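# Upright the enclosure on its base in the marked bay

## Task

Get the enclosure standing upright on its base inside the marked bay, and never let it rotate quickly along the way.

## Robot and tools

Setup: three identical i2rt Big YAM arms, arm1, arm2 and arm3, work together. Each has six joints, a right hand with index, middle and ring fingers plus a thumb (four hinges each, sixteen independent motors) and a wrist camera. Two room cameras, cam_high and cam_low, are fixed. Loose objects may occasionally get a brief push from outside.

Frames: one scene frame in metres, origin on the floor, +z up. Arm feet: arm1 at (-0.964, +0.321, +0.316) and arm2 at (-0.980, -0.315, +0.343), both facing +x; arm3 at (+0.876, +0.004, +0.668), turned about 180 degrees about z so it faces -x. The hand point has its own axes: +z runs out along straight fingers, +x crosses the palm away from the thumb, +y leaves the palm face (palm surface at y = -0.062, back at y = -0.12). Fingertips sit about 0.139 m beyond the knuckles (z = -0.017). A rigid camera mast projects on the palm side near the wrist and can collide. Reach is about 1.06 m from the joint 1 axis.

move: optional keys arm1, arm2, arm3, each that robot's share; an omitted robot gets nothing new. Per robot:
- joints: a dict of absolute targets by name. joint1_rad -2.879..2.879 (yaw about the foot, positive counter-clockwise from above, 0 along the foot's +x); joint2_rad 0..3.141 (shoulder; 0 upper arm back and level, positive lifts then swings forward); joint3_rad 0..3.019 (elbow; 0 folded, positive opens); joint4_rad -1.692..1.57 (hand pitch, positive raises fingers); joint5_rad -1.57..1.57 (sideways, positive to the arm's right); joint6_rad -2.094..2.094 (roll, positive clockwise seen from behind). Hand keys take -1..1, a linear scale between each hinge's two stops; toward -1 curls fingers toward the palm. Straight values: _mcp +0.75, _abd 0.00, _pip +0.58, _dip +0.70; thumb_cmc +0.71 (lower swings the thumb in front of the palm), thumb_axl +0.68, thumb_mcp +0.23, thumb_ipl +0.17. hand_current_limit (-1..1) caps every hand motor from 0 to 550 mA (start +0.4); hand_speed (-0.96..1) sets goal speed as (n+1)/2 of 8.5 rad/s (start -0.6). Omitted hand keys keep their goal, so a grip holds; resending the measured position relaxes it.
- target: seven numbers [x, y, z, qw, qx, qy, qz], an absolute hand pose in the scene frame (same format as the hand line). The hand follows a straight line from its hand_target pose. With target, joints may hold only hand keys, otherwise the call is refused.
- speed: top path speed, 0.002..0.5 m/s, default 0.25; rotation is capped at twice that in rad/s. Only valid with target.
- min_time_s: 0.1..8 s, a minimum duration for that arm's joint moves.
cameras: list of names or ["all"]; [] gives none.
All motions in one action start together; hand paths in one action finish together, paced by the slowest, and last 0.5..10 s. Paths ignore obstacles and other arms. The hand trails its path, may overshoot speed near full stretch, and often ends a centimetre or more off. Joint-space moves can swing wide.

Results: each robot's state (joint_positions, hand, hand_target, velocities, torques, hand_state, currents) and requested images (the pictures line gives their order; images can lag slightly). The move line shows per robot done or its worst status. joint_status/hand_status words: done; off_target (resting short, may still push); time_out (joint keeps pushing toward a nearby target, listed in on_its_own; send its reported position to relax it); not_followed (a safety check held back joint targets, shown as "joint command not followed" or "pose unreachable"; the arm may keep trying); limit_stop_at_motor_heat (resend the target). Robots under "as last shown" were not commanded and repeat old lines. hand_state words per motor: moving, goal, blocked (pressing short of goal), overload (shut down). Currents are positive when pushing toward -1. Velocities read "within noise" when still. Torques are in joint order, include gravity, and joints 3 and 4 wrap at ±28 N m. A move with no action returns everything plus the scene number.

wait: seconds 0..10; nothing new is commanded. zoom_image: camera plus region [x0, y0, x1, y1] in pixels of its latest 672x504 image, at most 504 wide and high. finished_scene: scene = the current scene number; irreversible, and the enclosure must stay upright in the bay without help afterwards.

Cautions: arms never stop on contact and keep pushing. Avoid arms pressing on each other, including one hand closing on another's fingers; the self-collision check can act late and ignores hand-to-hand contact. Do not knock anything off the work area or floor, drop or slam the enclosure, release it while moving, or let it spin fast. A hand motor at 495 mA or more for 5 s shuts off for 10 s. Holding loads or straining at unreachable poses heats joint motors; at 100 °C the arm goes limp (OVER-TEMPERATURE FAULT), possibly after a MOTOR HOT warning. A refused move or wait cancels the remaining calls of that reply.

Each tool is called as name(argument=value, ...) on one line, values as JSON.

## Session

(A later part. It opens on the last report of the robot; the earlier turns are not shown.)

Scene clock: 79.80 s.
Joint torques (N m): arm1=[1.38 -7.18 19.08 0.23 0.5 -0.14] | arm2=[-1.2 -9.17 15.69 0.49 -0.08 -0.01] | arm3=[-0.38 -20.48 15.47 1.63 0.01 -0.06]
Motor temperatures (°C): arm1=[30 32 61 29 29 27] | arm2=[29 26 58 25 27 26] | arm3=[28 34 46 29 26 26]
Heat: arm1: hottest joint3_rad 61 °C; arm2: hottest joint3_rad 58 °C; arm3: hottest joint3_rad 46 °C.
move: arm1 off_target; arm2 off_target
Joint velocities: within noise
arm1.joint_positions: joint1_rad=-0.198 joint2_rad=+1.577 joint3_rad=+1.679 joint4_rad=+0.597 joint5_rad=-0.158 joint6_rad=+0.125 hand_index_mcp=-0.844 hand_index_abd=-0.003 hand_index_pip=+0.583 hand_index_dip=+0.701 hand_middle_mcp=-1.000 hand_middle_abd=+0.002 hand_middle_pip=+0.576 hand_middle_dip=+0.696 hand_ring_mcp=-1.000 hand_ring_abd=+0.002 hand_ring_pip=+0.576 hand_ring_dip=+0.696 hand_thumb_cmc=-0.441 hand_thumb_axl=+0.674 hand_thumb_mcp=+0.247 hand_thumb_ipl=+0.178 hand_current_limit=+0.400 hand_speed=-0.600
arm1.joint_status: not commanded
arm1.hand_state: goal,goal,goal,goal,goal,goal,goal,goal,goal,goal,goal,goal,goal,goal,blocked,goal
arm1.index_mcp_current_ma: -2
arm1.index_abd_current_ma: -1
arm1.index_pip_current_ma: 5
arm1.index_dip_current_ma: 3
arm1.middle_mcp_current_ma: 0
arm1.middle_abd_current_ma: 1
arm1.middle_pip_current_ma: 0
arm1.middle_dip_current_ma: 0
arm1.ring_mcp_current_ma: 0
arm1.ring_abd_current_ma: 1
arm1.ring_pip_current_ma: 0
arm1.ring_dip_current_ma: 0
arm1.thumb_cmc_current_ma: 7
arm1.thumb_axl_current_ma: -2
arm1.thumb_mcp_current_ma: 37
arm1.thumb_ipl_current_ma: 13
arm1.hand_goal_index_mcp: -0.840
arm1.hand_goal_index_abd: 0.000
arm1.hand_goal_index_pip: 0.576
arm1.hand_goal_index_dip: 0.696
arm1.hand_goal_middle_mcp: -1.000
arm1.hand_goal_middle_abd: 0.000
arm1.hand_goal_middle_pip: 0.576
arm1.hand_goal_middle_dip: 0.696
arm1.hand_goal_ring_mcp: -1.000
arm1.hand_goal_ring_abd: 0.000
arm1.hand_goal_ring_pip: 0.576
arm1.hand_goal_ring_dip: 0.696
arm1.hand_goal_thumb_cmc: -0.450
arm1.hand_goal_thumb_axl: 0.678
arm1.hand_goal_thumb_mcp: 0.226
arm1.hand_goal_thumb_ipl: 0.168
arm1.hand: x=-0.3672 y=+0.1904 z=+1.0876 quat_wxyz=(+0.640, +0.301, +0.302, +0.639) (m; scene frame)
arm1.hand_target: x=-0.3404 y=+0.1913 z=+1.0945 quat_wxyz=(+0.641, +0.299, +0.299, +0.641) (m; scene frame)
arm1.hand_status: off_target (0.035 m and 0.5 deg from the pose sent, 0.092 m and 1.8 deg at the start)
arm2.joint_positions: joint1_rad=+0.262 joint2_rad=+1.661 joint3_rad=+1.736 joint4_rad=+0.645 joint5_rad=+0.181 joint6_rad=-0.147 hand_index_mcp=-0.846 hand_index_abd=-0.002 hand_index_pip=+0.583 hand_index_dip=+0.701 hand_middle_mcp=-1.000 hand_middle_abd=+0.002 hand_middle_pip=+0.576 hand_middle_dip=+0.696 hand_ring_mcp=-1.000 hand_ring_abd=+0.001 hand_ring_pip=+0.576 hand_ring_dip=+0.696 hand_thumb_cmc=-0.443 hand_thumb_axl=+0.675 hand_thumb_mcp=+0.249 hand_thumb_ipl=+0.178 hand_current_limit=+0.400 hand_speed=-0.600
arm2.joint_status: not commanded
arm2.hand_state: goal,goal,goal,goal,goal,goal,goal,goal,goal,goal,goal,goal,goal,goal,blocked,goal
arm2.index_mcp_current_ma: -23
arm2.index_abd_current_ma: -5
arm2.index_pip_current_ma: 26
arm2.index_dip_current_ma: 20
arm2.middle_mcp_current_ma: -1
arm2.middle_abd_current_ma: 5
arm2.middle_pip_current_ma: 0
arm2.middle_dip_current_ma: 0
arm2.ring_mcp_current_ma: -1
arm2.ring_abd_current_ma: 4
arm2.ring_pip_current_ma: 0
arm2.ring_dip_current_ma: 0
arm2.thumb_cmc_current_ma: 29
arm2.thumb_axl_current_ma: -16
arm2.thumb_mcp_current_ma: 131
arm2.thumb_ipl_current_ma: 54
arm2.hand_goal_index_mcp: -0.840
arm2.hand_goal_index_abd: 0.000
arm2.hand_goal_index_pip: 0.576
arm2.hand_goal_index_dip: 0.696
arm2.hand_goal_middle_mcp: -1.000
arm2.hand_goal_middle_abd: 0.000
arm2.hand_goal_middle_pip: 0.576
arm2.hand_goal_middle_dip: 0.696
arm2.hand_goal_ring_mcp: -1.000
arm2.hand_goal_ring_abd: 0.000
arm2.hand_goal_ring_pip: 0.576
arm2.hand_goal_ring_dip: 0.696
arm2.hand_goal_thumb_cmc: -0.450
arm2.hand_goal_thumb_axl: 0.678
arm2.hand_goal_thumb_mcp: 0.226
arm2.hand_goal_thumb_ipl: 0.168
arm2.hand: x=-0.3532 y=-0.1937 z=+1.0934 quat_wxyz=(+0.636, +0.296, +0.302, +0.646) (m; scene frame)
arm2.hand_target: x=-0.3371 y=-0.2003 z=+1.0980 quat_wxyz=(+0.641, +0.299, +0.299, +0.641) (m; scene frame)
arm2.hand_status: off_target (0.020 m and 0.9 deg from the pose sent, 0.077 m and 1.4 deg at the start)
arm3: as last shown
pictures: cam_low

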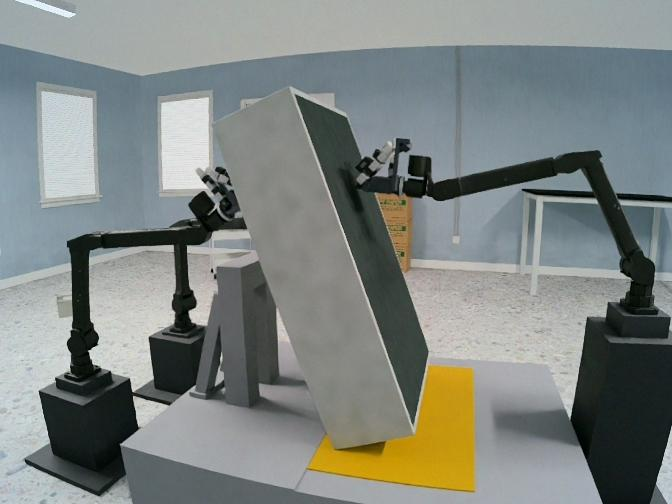

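move(arm1={"target": [-0.305, 0.19, 1.1, 0.6409, 0.2988, 0.2988, 0.6409], "speed": 0.04}, arm2={"target": [-0.315, -0.2, 1.1, 0.6409, 0.2988, 0.2988, 0.6409], "speed": 0.04}, cameras=["cam_low"])

move(arm1={"target": [-0.27, 0.19, 1.1, 0.6409, 0.2988, 0.2988, 0.6409], "speed": 0.04}, arm2={"target": [-0.285, -0.2, 1.1, 0.6409, 0.2988, 0.2988, 0.6409], "speed": 0.04}, arm3={"target": [0.03, 0.0, 1.15, 0.5417, 0.4545, -0.4545, -0.5417], "speed": 0.04}, cameras=["cam_low"])

Scene clock: 91.37 s.
Joint torques (N m): arm1=[1.26 -7.77 18.52 0.06 0.39 -0.13] | arm2=[-1.14 -11.69 14.34 0.87 -0.14 -0.03] | arm3=[-0.85 -20.19 15.6 1.65 0 -0.07]
Motor temperatures (°C): arm1=[30 32 66 29 29 27] | arm2=[29 26 59 24 27 26] | arm3=[28 35 47 29 26 26]
Heat: arm1: hottest joint3_rad 66 °C; arm2: hottest joint3_rad 59 °C; arm3: hottest joint3_rad 47 °C.
move: arm1 off_target; arm2 off_target
Joint velocities: within noise
arm1.joint_positions: joint1_rad=-0.188 joint2_rad=+1.653 joint3_rad=+1.788 joint4_rad=+0.577 joint5_rad=-0.149 joint6_rad=+0.120 hand_index_mcp=-0.844 hand_index_abd=-0.003 hand_index_pip=+0.583 hand_index_dip=+0.701 hand_middle_mcp=-1.000 hand_middle_abd=+0.002 hand_middle_pip=+0.576 hand_middle_dip=+0.696 hand_ring_mcp=-1.000 hand_ring_abd=+0.002 hand_ring_pip=+0.576 hand_ring_dip=+0.696 hand_thumb_cmc=-0.441 hand_thumb_axl=+0.674 hand_thumb_mcp=+0.247 hand_thumb_ipl=+0.178 hand_current_limit=+0.400 hand_speed=-0.600
arm1.joint_status: not commanded
arm1.hand_state: goal,goal,goal,goal,goal,goal,goal,goal,goal,goal,goal,goal,goal,goal,blocked,goal
arm1.index_mcp_current_ma: -2
arm1.index_abd_current_ma: -1
arm1.index_pip_current_ma: 5
arm1.index_dip_current_ma: 3
arm1.middle_mcp_current_ma: 0
arm1.middle_abd_current_ma: 1
arm1.middle_pip_current_ma: 0
arm1.middle_dip_current_ma: 0
arm1.ring_mcp_current_ma: 0
arm1.ring_abd_current_ma: 1
arm1.ring_pip_current_ma: 0
arm1.ring_dip_current_ma: 0
arm1.thumb_cmc_current_ma: 7
arm1.thumb_axl_current_ma: -2
arm1.thumb_mcp_current_ma: 37
arm1.thumb_ipl_current_ma: 13
arm1.hand_goal_index_mcp: -0.840
arm1.hand_goal_index_abd: 0.000
arm1.hand_goal_index_pip: 0.576
arm1.hand_goal_index_dip: 0.696
arm1.hand_goal_middle_mcp: -1.000
arm1.hand_goal_middle_abd: 0.000
arm1.hand_goal_middle_pip: 0.576
arm1.hand_goal_middle_dip: 0.696
arm1.hand_goal_ring_mcp: -1.000
arm1.hand_goal_ring_abd: 0.000
arm1.hand_goal_ring_pip: 0.576
arm1.hand_goal_ring_dip: 0.696
arm1.hand_goal_thumb_cmc: -0.450
arm1.hand_goal_thumb_axl: 0.678
arm1.hand_goal_thumb_mcp: 0.226
arm1.hand_goal_thumb_ipl: 0.168
arm1.hand: x=-0.3430 y=+0.1908 z=+1.0959 quat_wxyz=(+0.642, +0.296, +0.297, +0.641) (m; scene frame)
arm1.hand_target: x=-0.3112 y=+0.1914 z=+1.0935 quat_wxyz=(+0.641, +0.299, +0.299, +0.641) (m; scene frame)
arm1.hand_status: off_target (0.038 m and 0.4 deg from the pose sent, 0.063 m and 0.5 deg at the start)
arm2.joint_positions: joint1_rad=+0.254 joint2_rad=+1.738 joint3_rad=+1.834 joint4_rad=+0.614 joint5_rad=+0.177 joint6_rad=-0.141 hand_index_mcp=-0.846 hand_index_abd=-0.002 hand_index_pip=+0.583 hand_index_dip=+0.701 hand_middle_mcp=-1.000 hand_middle_abd=+0.002 hand_middle_pip=+0.576 hand_middle_dip=+0.696 hand_ring_mcp=-1.000 hand_ring_abd=+0.001 hand_ring_pip=+0.576 hand_ring_dip=+0.696 hand_thumb_cmc=-0.443 hand_thumb_axl=+0.675 hand_thumb_mcp=+0.249 hand_thumb_ipl=+0.178 hand_current_limit=+0.400 hand_speed=-0.600
arm2.joint_status: not commanded
arm2.hand_state: goal,goal,goal,goal,goal,goal,goal,goal,goal,goal,goal,goal,goal,goal,blocked,goal
arm2.index_mcp_current_ma: -23
arm2.index_abd_current_ma: -5
arm2.index_pip_current_ma: 26
arm2.index_dip_current_ma: 20
arm2.middle_mcp_current_ma: -1
arm2.middle_abd_current_ma: 5
arm2.middle_pip_current_ma: 0
arm2.middle_dip_current_ma: 0
arm2.ring_mcp_current_ma: -1
arm2.ring_abd_current_ma: 4
arm2.ring_pip_current_ma: 0
arm2.ring_dip_current_ma: 0
arm2.thumb_cmc_current_ma: 29
arm2.thumb_axl_current_ma: -16
arm2.thumb_mcp_current_ma: 131
arm2.thumb_ipl_current_ma: 54
arm2.hand_goal_index_mcp: -0.840
arm2.hand_goal_index_abd: 0.000
arm2.hand_goal_index_pip: 0.576
arm2.hand_goal_index_dip: 0.696
arm2.hand_goal_middle_mcp: -1.000
arm2.hand_goal_middle_abd: 0.000
arm2.hand_goal_middle_pip: 0.576
arm2.hand_goal_middle_dip: 0.696
arm2.hand_goal_ring_mcp: -1.000
arm2.hand_goal_ring_abd: 0.000
arm2.hand_goal_ring_pip: 0.576
arm2.hand_goal_ring_dip: 0.696
arm2.hand_goal_thumb_cmc: -0.450
arm2.hand_goal_thumb_axl: 0.678
arm2.hand_goal_thumb_mcp: 0.226
arm2.hand_goal_thumb_ipl: 0.168
arm2.hand: x=-0.3234 y=-0.1915 z=+1.0911 quat_wxyz=(+0.635, +0.299, +0.304, +0.644) (m; scene frame)
arm2.hand_target: x=-0.3164 y=-0.2003 z=+1.0991 quat_wxyz=(+0.641, +0.299, +0.299, +0.641) (m; scene frame)
arm2.hand_status: off_target (0.015 m and 1.0 deg from the pose sent, 0.039 m and 0.9 deg at the start)
arm3: as last shown
pictures: cam_low

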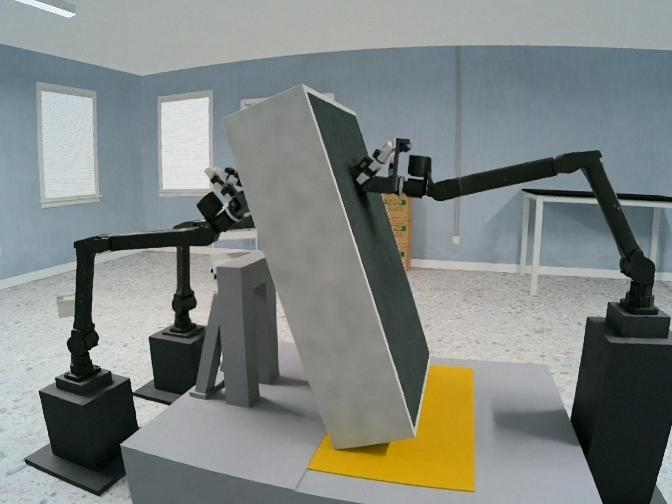

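Scene clock: 93.00 s.
Joint torques (N m): arm1=[1.26 -8.29 18.26 -0.13 0.29 -0.15] | arm2=[-1.2 -12.86 14.43 0.9 -0.15 0] | arm3=[-0.5 -21.07 10.73 3.67 0.3 -0.07]
Motor temperatures (°C): arm1=[30 32 66 29 29 27] | arm2=[29 26 59 24 27 26] | arm3=[28 35 47 29 26 26]
Heat: arm1: hottest joint3_rad 66 °C; arm2: hottest joint3_rad 59 °C; arm3: hottest joint3_rad 47 °C.
move: arm1 off_target; arm2 off_target; arm3 off_target
Joint velocities: within noise
arm1.joint_positions: joint1_rad=-0.177 joint2_rad=+1.743 joint3_rad=+1.920 joint4_rad=+0.549 joint5_rad=-0.139 joint6_rad=+0.115 hand_index_mcp=-0.844 hand_index_abd=-0.003 hand_index_pip=+0.583 hand_index_dip=+0.701 hand_middle_mcp=-1.000 hand_middle_abd=+0.002 hand_middle_pip=+0.576 hand_middle_dip=+0.696 hand_ring_mcp=-1.000 hand_ring_abd=+0.002 hand_ring_pip=+0.576 hand_ring_dip=+0.696 hand_thumb_cmc=-0.441 hand_thumb_axl=+0.674 hand_thumb_mcp=+0.247 hand_thumb_ipl=+0.178 hand_current_limit=+0.400 hand_speed=-0.600
arm1.joint_status: not commanded
arm1.hand_state: goal,goal,goal,goal,goal,goal,goal,goal,goal,goal,goal,goal,goal,goal,blocked,goal
arm1.index_mcp_current_ma: -2
arm1.index_abd_current_ma: -1
arm1.index_pip_current_ma: 5
arm1.index_dip_current_ma: 3
arm1.middle_mcp_current_ma: 0
arm1.middle_abd_current_ma: 1
arm1.middle_pip_current_ma: 0
arm1.middle_dip_current_ma: 0
arm1.ring_mcp_current_ma: 0
arm1.ring_abd_current_ma: 1
arm1.ring_pip_current_ma: 0
arm1.ring_dip_current_ma: 0
arm1.thumb_cmc_current_ma: 7
arm1.thumb_axl_current_ma: -2
arm1.thumb_mcp_current_ma: 37
arm1.thumb_ipl_current_ma: 13
arm1.hand_goal_index_mcp: -0.840
arm1.hand_goal_index_abd: 0.000
arm1.hand_goal_index_pip: 0.576
arm1.hand_goal_index_dip: 0.696
arm1.hand_goal_middle_mcp: -1.000
arm1.hand_goal_middle_abd: 0.000
arm1.hand_goal_middle_pip: 0.576
arm1.hand_goal_middle_dip: 0.696
arm1.hand_goal_ring_mcp: -1.000
arm1.hand_goal_ring_abd: 0.000
arm1.hand_goal_ring_pip: 0.576
arm1.hand_goal_ring_dip: 0.696
arm1.hand_goal_thumb_cmc: -0.450
arm1.hand_goal_thumb_axl: 0.678
arm1.hand_goal_thumb_mcp: 0.226
arm1.hand_goal_thumb_ipl: 0.168
arm1.hand: x=-0.3154 y=+0.1913 z=+1.1035 quat_wxyz=(+0.645, +0.291, +0.293, +0.643) (m; scene frame)
arm1.hand_target: x=-0.2783 y=+0.1918 z=+1.0917 quat_wxyz=(+0.640, +0.299, +0.300, +0.641) (m; scene frame)
arm1.hand_status: off_target (0.046 m and 1.2 deg from the pose sent, 0.073 m and 0.4 deg at the start)
arm2.joint_positions: joint1_rad=+0.244 joint2_rad=+1.826 joint3_rad=+1.957 joint4_rad=+0.576 joint5_rad=+0.169 joint6_rad=-0.135 hand_index_mcp=-0.845 hand_index_abd=-0.002 hand_index_pip=+0.582 hand_index_dip=+0.701 hand_middle_mcp=-1.000 hand_middle_abd=+0.002 hand_middle_pip=+0.576 hand_middle_dip=+0.696 hand_ring_mcp=-1.000 hand_ring_abd=+0.001 hand_ring_pip=+0.576 hand_ring_dip=+0.696 hand_thumb_cmc=-0.443 hand_thumb_axl=+0.675 hand_thumb_mcp=+0.249 hand_thumb_ipl=+0.178 hand_current_limit=+0.400 hand_speed=-0.600
arm2.joint_status: not commanded
arm2.hand_state: goal,goal,goal,goal,goal,goal,goal,goal,goal,goal,goal,goal,goal,goal,blocked,goal
arm2.index_mcp_current_ma: -23
arm2.index_abd_current_ma: -5
arm2.index_pip_current_ma: 25
arm2.index_dip_current_ma: 20
arm2.middle_mcp_current_ma: -1
arm2.middle_abd_current_ma: 5
arm2.middle_pip_current_ma: 0
arm2.middle_dip_current_ma: 0
arm2.ring_mcp_current_ma: -1
arm2.ring_abd_current_ma: 4
arm2.ring_pip_current_ma: 0
arm2.ring_dip_current_ma: 0
arm2.thumb_cmc_current_ma: 29
arm2.thumb_axl_current_ma: -16
arm2.thumb_mcp_current_ma: 131
arm2.thumb_ipl_current_ma: 54
arm2.hand_goal_index_mcp: -0.840
arm2.hand_goal_index_abd: 0.000
arm2.hand_goal_index_pip: 0.576
arm2.hand_goal_index_dip: 0.696
arm2.hand_goal_middle_mcp: -1.000
arm2.hand_goal_middle_abd: 0.000
arm2.hand_goal_middle_pip: 0.576
arm2.hand_goal_middle_dip: 0.696
arm2.hand_goal_ring_mcp: -1.000
arm2.hand_goal_ring_abd: 0.000
arm2.hand_goal_ring_pip: 0.576
arm2.hand_goal_ring_dip: 0.696
arm2.hand_goal_thumb_cmc: -0.450
arm2.hand_goal_thumb_axl: 0.678
arm2.hand_goal_thumb_mcp: 0.226
arm2.hand_goal_thumb_ipl: 0.168
arm2.hand: x=-0.2925 y=-0.1901 z=+1.0911 quat_wxyz=(+0.635, +0.299, +0.305, +0.644) (m; scene frame)
arm2.hand_target: x=-0.2864 y=-0.2002 z=+1.0989 quat_wxyz=(+0.641, +0.299, +0.299, +0.641) (m; scene frame)
arm2.hand_status: off_target (0.015 m and 1.1 deg from the pose sent, 0.040 m and 1.1 deg at the start)
arm3.joint_positions: joint1_rad=-0.007 joint2_rad=+2.008 joint3_rad=+1.758 joint4_rad=+0.374 joint5_rad=+0.028 joint6_rad=-0.002 hand_index_mcp=-0.824 hand_index_abd=-0.001 hand_index_pip=+0.580 hand_index_dip=+0.697 hand_middle_mcp=-1.000 hand_middle_abd=+0.001 hand_middle_pip=+0.577 hand_middle_dip=+0.696 hand_ring_mcp=-1.000 hand_ring_abd=+0.001 hand_ring_pip=+0.577 hand_ring_dip=+0.696 hand_thumb_cmc=-0.437 hand_thumb_axl=+0.677 hand_thumb_mcp=+0.228 hand_thumb_ipl=+0.168 hand_current_limit=+0.400 hand_speed=-0.600
arm3.joint_status: not commanded
arm3.hand_state: goal,goal,goal,goal,goal,goal,goal,goal,goal,goal,goal,goal,goal,goal,goal,goal
arm3.index_mcp_current_ma: 82
arm3.index_abd_current_ma: -3
arm3.index_pip_current_ma: 21
arm3.index_dip_current_ma: 6
arm3.middle_mcp_current_ma: 1
arm3.middle_abd_current_ma: 5
arm3.middle_pip_current_ma: 4
arm3.middle_dip_current_ma: 0
arm3.ring_mcp_current_ma: 1
arm3.ring_abd_current_ma: 4
arm3.ring_pip_current_ma: 4
arm3.ring_dip_current_ma: 0
arm3.thumb_cmc_current_ma: 68
arm3.thumb_axl_current_ma: -4
arm3.thumb_mcp_current_ma: 14
arm3.thumb_ipl_current_ma: -2
arm3.hand_goal_index_mcp: -0.840
arm3.hand_goal_index_abd: 0.000
arm3.hand_goal_index_pip: 0.576
arm3.hand_goal_index_dip: 0.696
arm3.hand_goal_middle_mcp: -1.000
arm3.hand_goal_middle_abd: 0.000
arm3.hand_goal_middle_pip: 0.576
arm3.hand_goal_middle_dip: 0.696
arm3.hand_goal_ring_mcp: -1.000
arm3.hand_goal_ring_abd: 0.000
arm3.hand_goal_ring_pip: 0.576
arm3.hand_goal_ring_dip: 0.696
arm3.hand_goal_thumb_cmc: -0.450
arm3.hand_goal_thumb_axl: 0.678
arm3.hand_goal_thumb_mcp: 0.226
arm3.hand_goal_thumb_ipl: 0.168
arm3.hand: x=+0.0223 y=-0.0053 z=+1.1250 quat_wxyz=(+0.531, +0.474, -0.467, -0.525) (m; scene frame)
arm3.hand_target: x=+0.0304 y=+0.0000 z=+1.1497 quat_wxyz=(+0.542, +0.455, -0.455, -0.542) (m; scene frame)
arm3.hand_status: off_target (0.027 m and 3.5 deg from the pose sent, 0.040 m and 2.3 deg at the start)
pictures: cam_low

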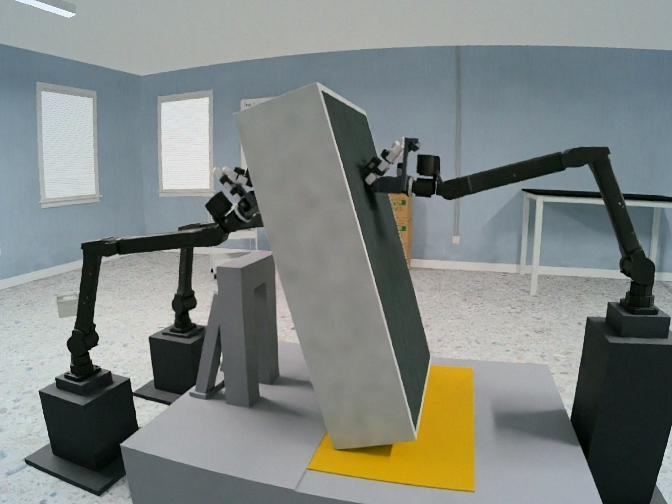

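move(arm1={"target": [-0.225, 0.19, 1.095, 0.6409, 0.2988, 0.2988, 0.6409], "speed": 0.04}, arm2={"target": [-0.24, -0.2, 1.095, 0.6409, 0.2988, 0.2988, 0.6409], "speed": 0.04}, arm3={"target": [0.075, 0.0, 1.145, 0.5417, 0.4545, -0.4545, -0.5417], "speed": 0.04}, cameras=["cam_low"])

move(arm1={"target": [-0.2, 0.19, 1.09, 0.6409, 0.2988, 0.2988, 0.6409], "speed": 0.04}, arm2={"target": [-0.215, -0.2, 1.09, 0.6409, 0.2988, 0.2988, 0.6409], "speed": 0.04}, arm3={"target": [0.12, 0.0, 1.135, 0.5417, 0.4545, -0.4545, -0.5417], "speed": 0.035}, cameras=["cam_low"])

Scene clock: 103.93 s.
Joint torques (N m): arm1=[0.67 -11.52 14.31 -0.12 0.11 -0.16] | arm2=[-0.97 -15.38 14.71 1.22 -0.22 0.04] | arm3=[0.03 -19.14 10.99 3.63 0.36 -0.06]
Motor temperatures (°C): arm1=[30 32 68 28 29 27] | arm2=[29 27 57 24 27 26] | arm3=[28 36 48 29 26 26]
Heat: arm1: hottest joint3_rad 68 °C; arm2: hottest joint3_rad 57 °C; arm3: hottest joint3_rad 48 °C.
move: arm1 off_target; arm2 off_target; arm3 off_target
Joint velocities: within noise
arm1.joint_positions: joint1_rad=-0.162 joint2_rad=+1.911 joint3_rad=+2.184 joint4_rad=+0.477 joint5_rad=-0.126 joint6_rad=+0.108 hand_index_mcp=-0.844 hand_index_abd=-0.003 hand_index_pip=+0.583 hand_index_dip=+0.701 hand_middle_mcp=-1.000 hand_middle_abd=+0.002 hand_middle_pip=+0.576 hand_middle_dip=+0.696 hand_ring_mcp=-1.000 hand_ring_abd=+0.002 hand_ring_pip=+0.576 hand_ring_dip=+0.696 hand_thumb_cmc=-0.441 hand_thumb_axl=+0.674 hand_thumb_mcp=+0.247 hand_thumb_ipl=+0.178 hand_current_limit=+0.400 hand_speed=-0.600
arm1.joint_status: not commanded
arm1.hand_state: goal,goal,goal,goal,goal,goal,goal,goal,goal,goal,goal,goal,goal,goal,blocked,goal
arm1.index_mcp_current_ma: -2
arm1.index_abd_current_ma: -1
arm1.index_pip_current_ma: 5
arm1.index_dip_current_ma: 3
arm1.middle_mcp_current_ma: 0
arm1.middle_abd_current_ma: 1
arm1.middle_pip_current_ma: 0
arm1.middle_dip_current_ma: 0
arm1.ring_mcp_current_ma: 0
arm1.ring_abd_current_ma: 1
arm1.ring_pip_current_ma: 0
arm1.ring_dip_current_ma: 0
arm1.thumb_cmc_current_ma: 7
arm1.thumb_axl_current_ma: -2
arm1.thumb_mcp_current_ma: 37
arm1.thumb_ipl_current_ma: 13
arm1.hand_goal_index_mcp: -0.840
arm1.hand_goal_index_abd: 0.000
arm1.hand_goal_index_pip: 0.576
arm1.hand_goal_index_dip: 0.696
arm1.hand_goal_middle_mcp: -1.000
arm1.hand_goal_middle_abd: 0.000
arm1.hand_goal_middle_pip: 0.576
arm1.hand_goal_middle_dip: 0.696
arm1.hand_goal_ring_mcp: -1.000
arm1.hand_goal_ring_abd: 0.000
arm1.hand_goal_ring_pip: 0.576
arm1.hand_goal_ring_dip: 0.696
arm1.hand_goal_thumb_cmc: -0.450
arm1.hand_goal_thumb_axl: 0.678
arm1.hand_goal_thumb_mcp: 0.226
arm1.hand_goal_thumb_ipl: 0.168
arm1.hand: x=-0.2697 y=+0.1921 z=+1.1151 quat_wxyz=(+0.648, +0.283, +0.285, +0.647) (m; scene frame)
arm1.hand_target: x=-0.2325 y=+0.1915 z=+1.0884 quat_wxyz=(+0.641, +0.299, +0.299, +0.641) (m; scene frame)
arm1.hand_status: off_target (0.049 m and 2.7 deg from the pose sent, 0.091 m and 1.2 deg at the start)
arm2.joint_positions: joint1_rad=+0.227 joint2_rad=+1.980 joint3_rad=+2.158 joint4_rad=+0.507 joint5_rad=+0.160 joint6_rad=-0.130 hand_index_mcp=-0.845 hand_index_abd=-0.002 hand_index_pip=+0.582 hand_index_dip=+0.701 hand_middle_mcp=-1.000 hand_middle_abd=+0.002 hand_middle_pip=+0.576 hand_middle_dip=+0.696 hand_ring_mcp=-1.000 hand_ring_abd=+0.001 hand_ring_pip=+0.576 hand_ring_dip=+0.696 hand_thumb_cmc=-0.443 hand_thumb_axl=+0.675 hand_thumb_mcp=+0.249 hand_thumb_ipl=+0.178 hand_current_limit=+0.400 hand_speed=-0.600
arm2.joint_status: not commanded
arm2.hand_state: goal,goal,goal,goal,goal,goal,goal,goal,goal,goal,goal,goal,goal,goal,blocked,goal
arm2.index_mcp_current_ma: -23
arm2.index_abd_current_ma: -5
arm2.index_pip_current_ma: 25
arm2.index_dip_current_ma: 20
arm2.middle_mcp_current_ma: -1
arm2.middle_abd_current_ma: 5
arm2.middle_pip_current_ma: 0
arm2.middle_dip_current_ma: 0
arm2.ring_mcp_current_ma: -1
arm2.ring_abd_current_ma: 4
arm2.ring_pip_current_ma: 0
arm2.ring_dip_current_ma: 0
arm2.thumb_cmc_current_ma: 29
arm2.thumb_axl_current_ma: -16
arm2.thumb_mcp_current_ma: 131
arm2.thumb_ipl_current_ma: 54
arm2.hand_goal_index_mcp: -0.840
arm2.hand_goal_index_abd: 0.000
arm2.hand_goal_index_pip: 0.576
arm2.hand_goal_index_dip: 0.696
arm2.hand_goal_middle_mcp: -1.000
arm2.hand_goal_middle_abd: 0.000
arm2.hand_goal_middle_pip: 0.576
arm2.hand_goal_middle_dip: 0.696
arm2.hand_goal_ring_mcp: -1.000
arm2.hand_goal_ring_abd: 0.000
arm2.hand_goal_ring_pip: 0.576
arm2.hand_goal_ring_dip: 0.696
arm2.hand_goal_thumb_cmc: -0.450
arm2.hand_goal_thumb_axl: 0.678
arm2.hand_goal_thumb_mcp: 0.226
arm2.hand_goal_thumb_ipl: 0.168
arm2.hand: x=-0.2382 y=-0.1894 z=+1.0768 quat_wxyz=(+0.635, +0.305, +0.313, +0.637) (m; scene frame)
arm2.hand_target: x=-0.2421 y=-0.2003 z=+1.0934 quat_wxyz=(+0.641, +0.299, +0.299, +0.641) (m; scene frame)
arm2.hand_status: off_target (0.021 m and 1.9 deg from the pose sent, 0.054 m and 1.1 deg at the start)
arm3.joint_positions: joint1_rad=-0.007 joint2_rad=+1.892 joint3_rad=+1.563 joint4_rad=+0.452 joint5_rad=+0.030 joint6_rad=-0.002 hand_index_mcp=-0.824 hand_index_abd=-0.001 hand_index_pip=+0.580 hand_index_dip=+0.697 hand_middle_mcp=-1.000 hand_middle_abd=+0.001 hand_middle_pip=+0.577 hand_middle_dip=+0.696 hand_ring_mcp=-1.000 hand_ring_abd=+0.001 hand_ring_pip=+0.577 hand_ring_dip=+0.696 hand_thumb_cmc=-0.437 hand_thumb_axl=+0.677 hand_thumb_mcp=+0.228 hand_thumb_ipl=+0.168 hand_current_limit=+0.400 hand_speed=-0.600
arm3.joint_status: not commanded
arm3.hand_state: goal,goal,goal,goal,goal,goal,goal,goal,goal,goal,goal,goal,goal,goal,goal,goal
arm3.index_mcp_current_ma: 82
arm3.index_abd_current_ma: -3
arm3.index_pip_current_ma: 21
arm3.index_dip_current_ma: 6
arm3.middle_mcp_current_ma: 1
arm3.middle_abd_current_ma: 5
arm3.middle_pip_current_ma: 4
arm3.middle_dip_current_ma: 0
arm3.ring_mcp_current_ma: 1
arm3.ring_abd_current_ma: 4
arm3.ring_pip_current_ma: 4
arm3.ring_dip_current_ma: 0
arm3.thumb_cmc_current_ma: 67
arm3.thumb_axl_current_ma: -4
arm3.thumb_mcp_current_ma: 14
arm3.thumb_ipl_current_ma: -2
arm3.hand_goal_index_mcp: -0.840
arm3.hand_goal_index_abd: 0.000
arm3.hand_goal_index_pip: 0.576
arm3.hand_goal_index_dip: 0.696
arm3.hand_goal_middle_mcp: -1.000
arm3.hand_goal_middle_abd: 0.000
arm3.hand_goal_middle_pip: 0.576
arm3.hand_goal_middle_dip: 0.696
arm3.hand_goal_ring_mcp: -1.000
arm3.hand_goal_ring_abd: 0.000
arm3.hand_goal_ring_pip: 0.576
arm3.hand_goal_ring_dip: 0.696
arm3.hand_goal_thumb_cmc: -0.450
arm3.hand_goal_thumb_axl: 0.678
arm3.hand_goal_thumb_mcp: 0.226
arm3.hand_goal_thumb_ipl: 0.168
arm3.hand: x=+0.0689 y=-0.0032 z=+1.1202 quat_wxyz=(+0.530, +0.474, -0.467, -0.525) (m; scene frame)
arm3.hand_target: x=+0.0756 y=+0.0000 z=+1.1446 quat_wxyz=(+0.542, +0.455, -0.455, -0.541) (m; scene frame)
arm3.hand_status: off_target (0.026 m and 3.6 deg from the pose sent, 0.057 m and 3.5 deg at the start)
pictures: cam_low

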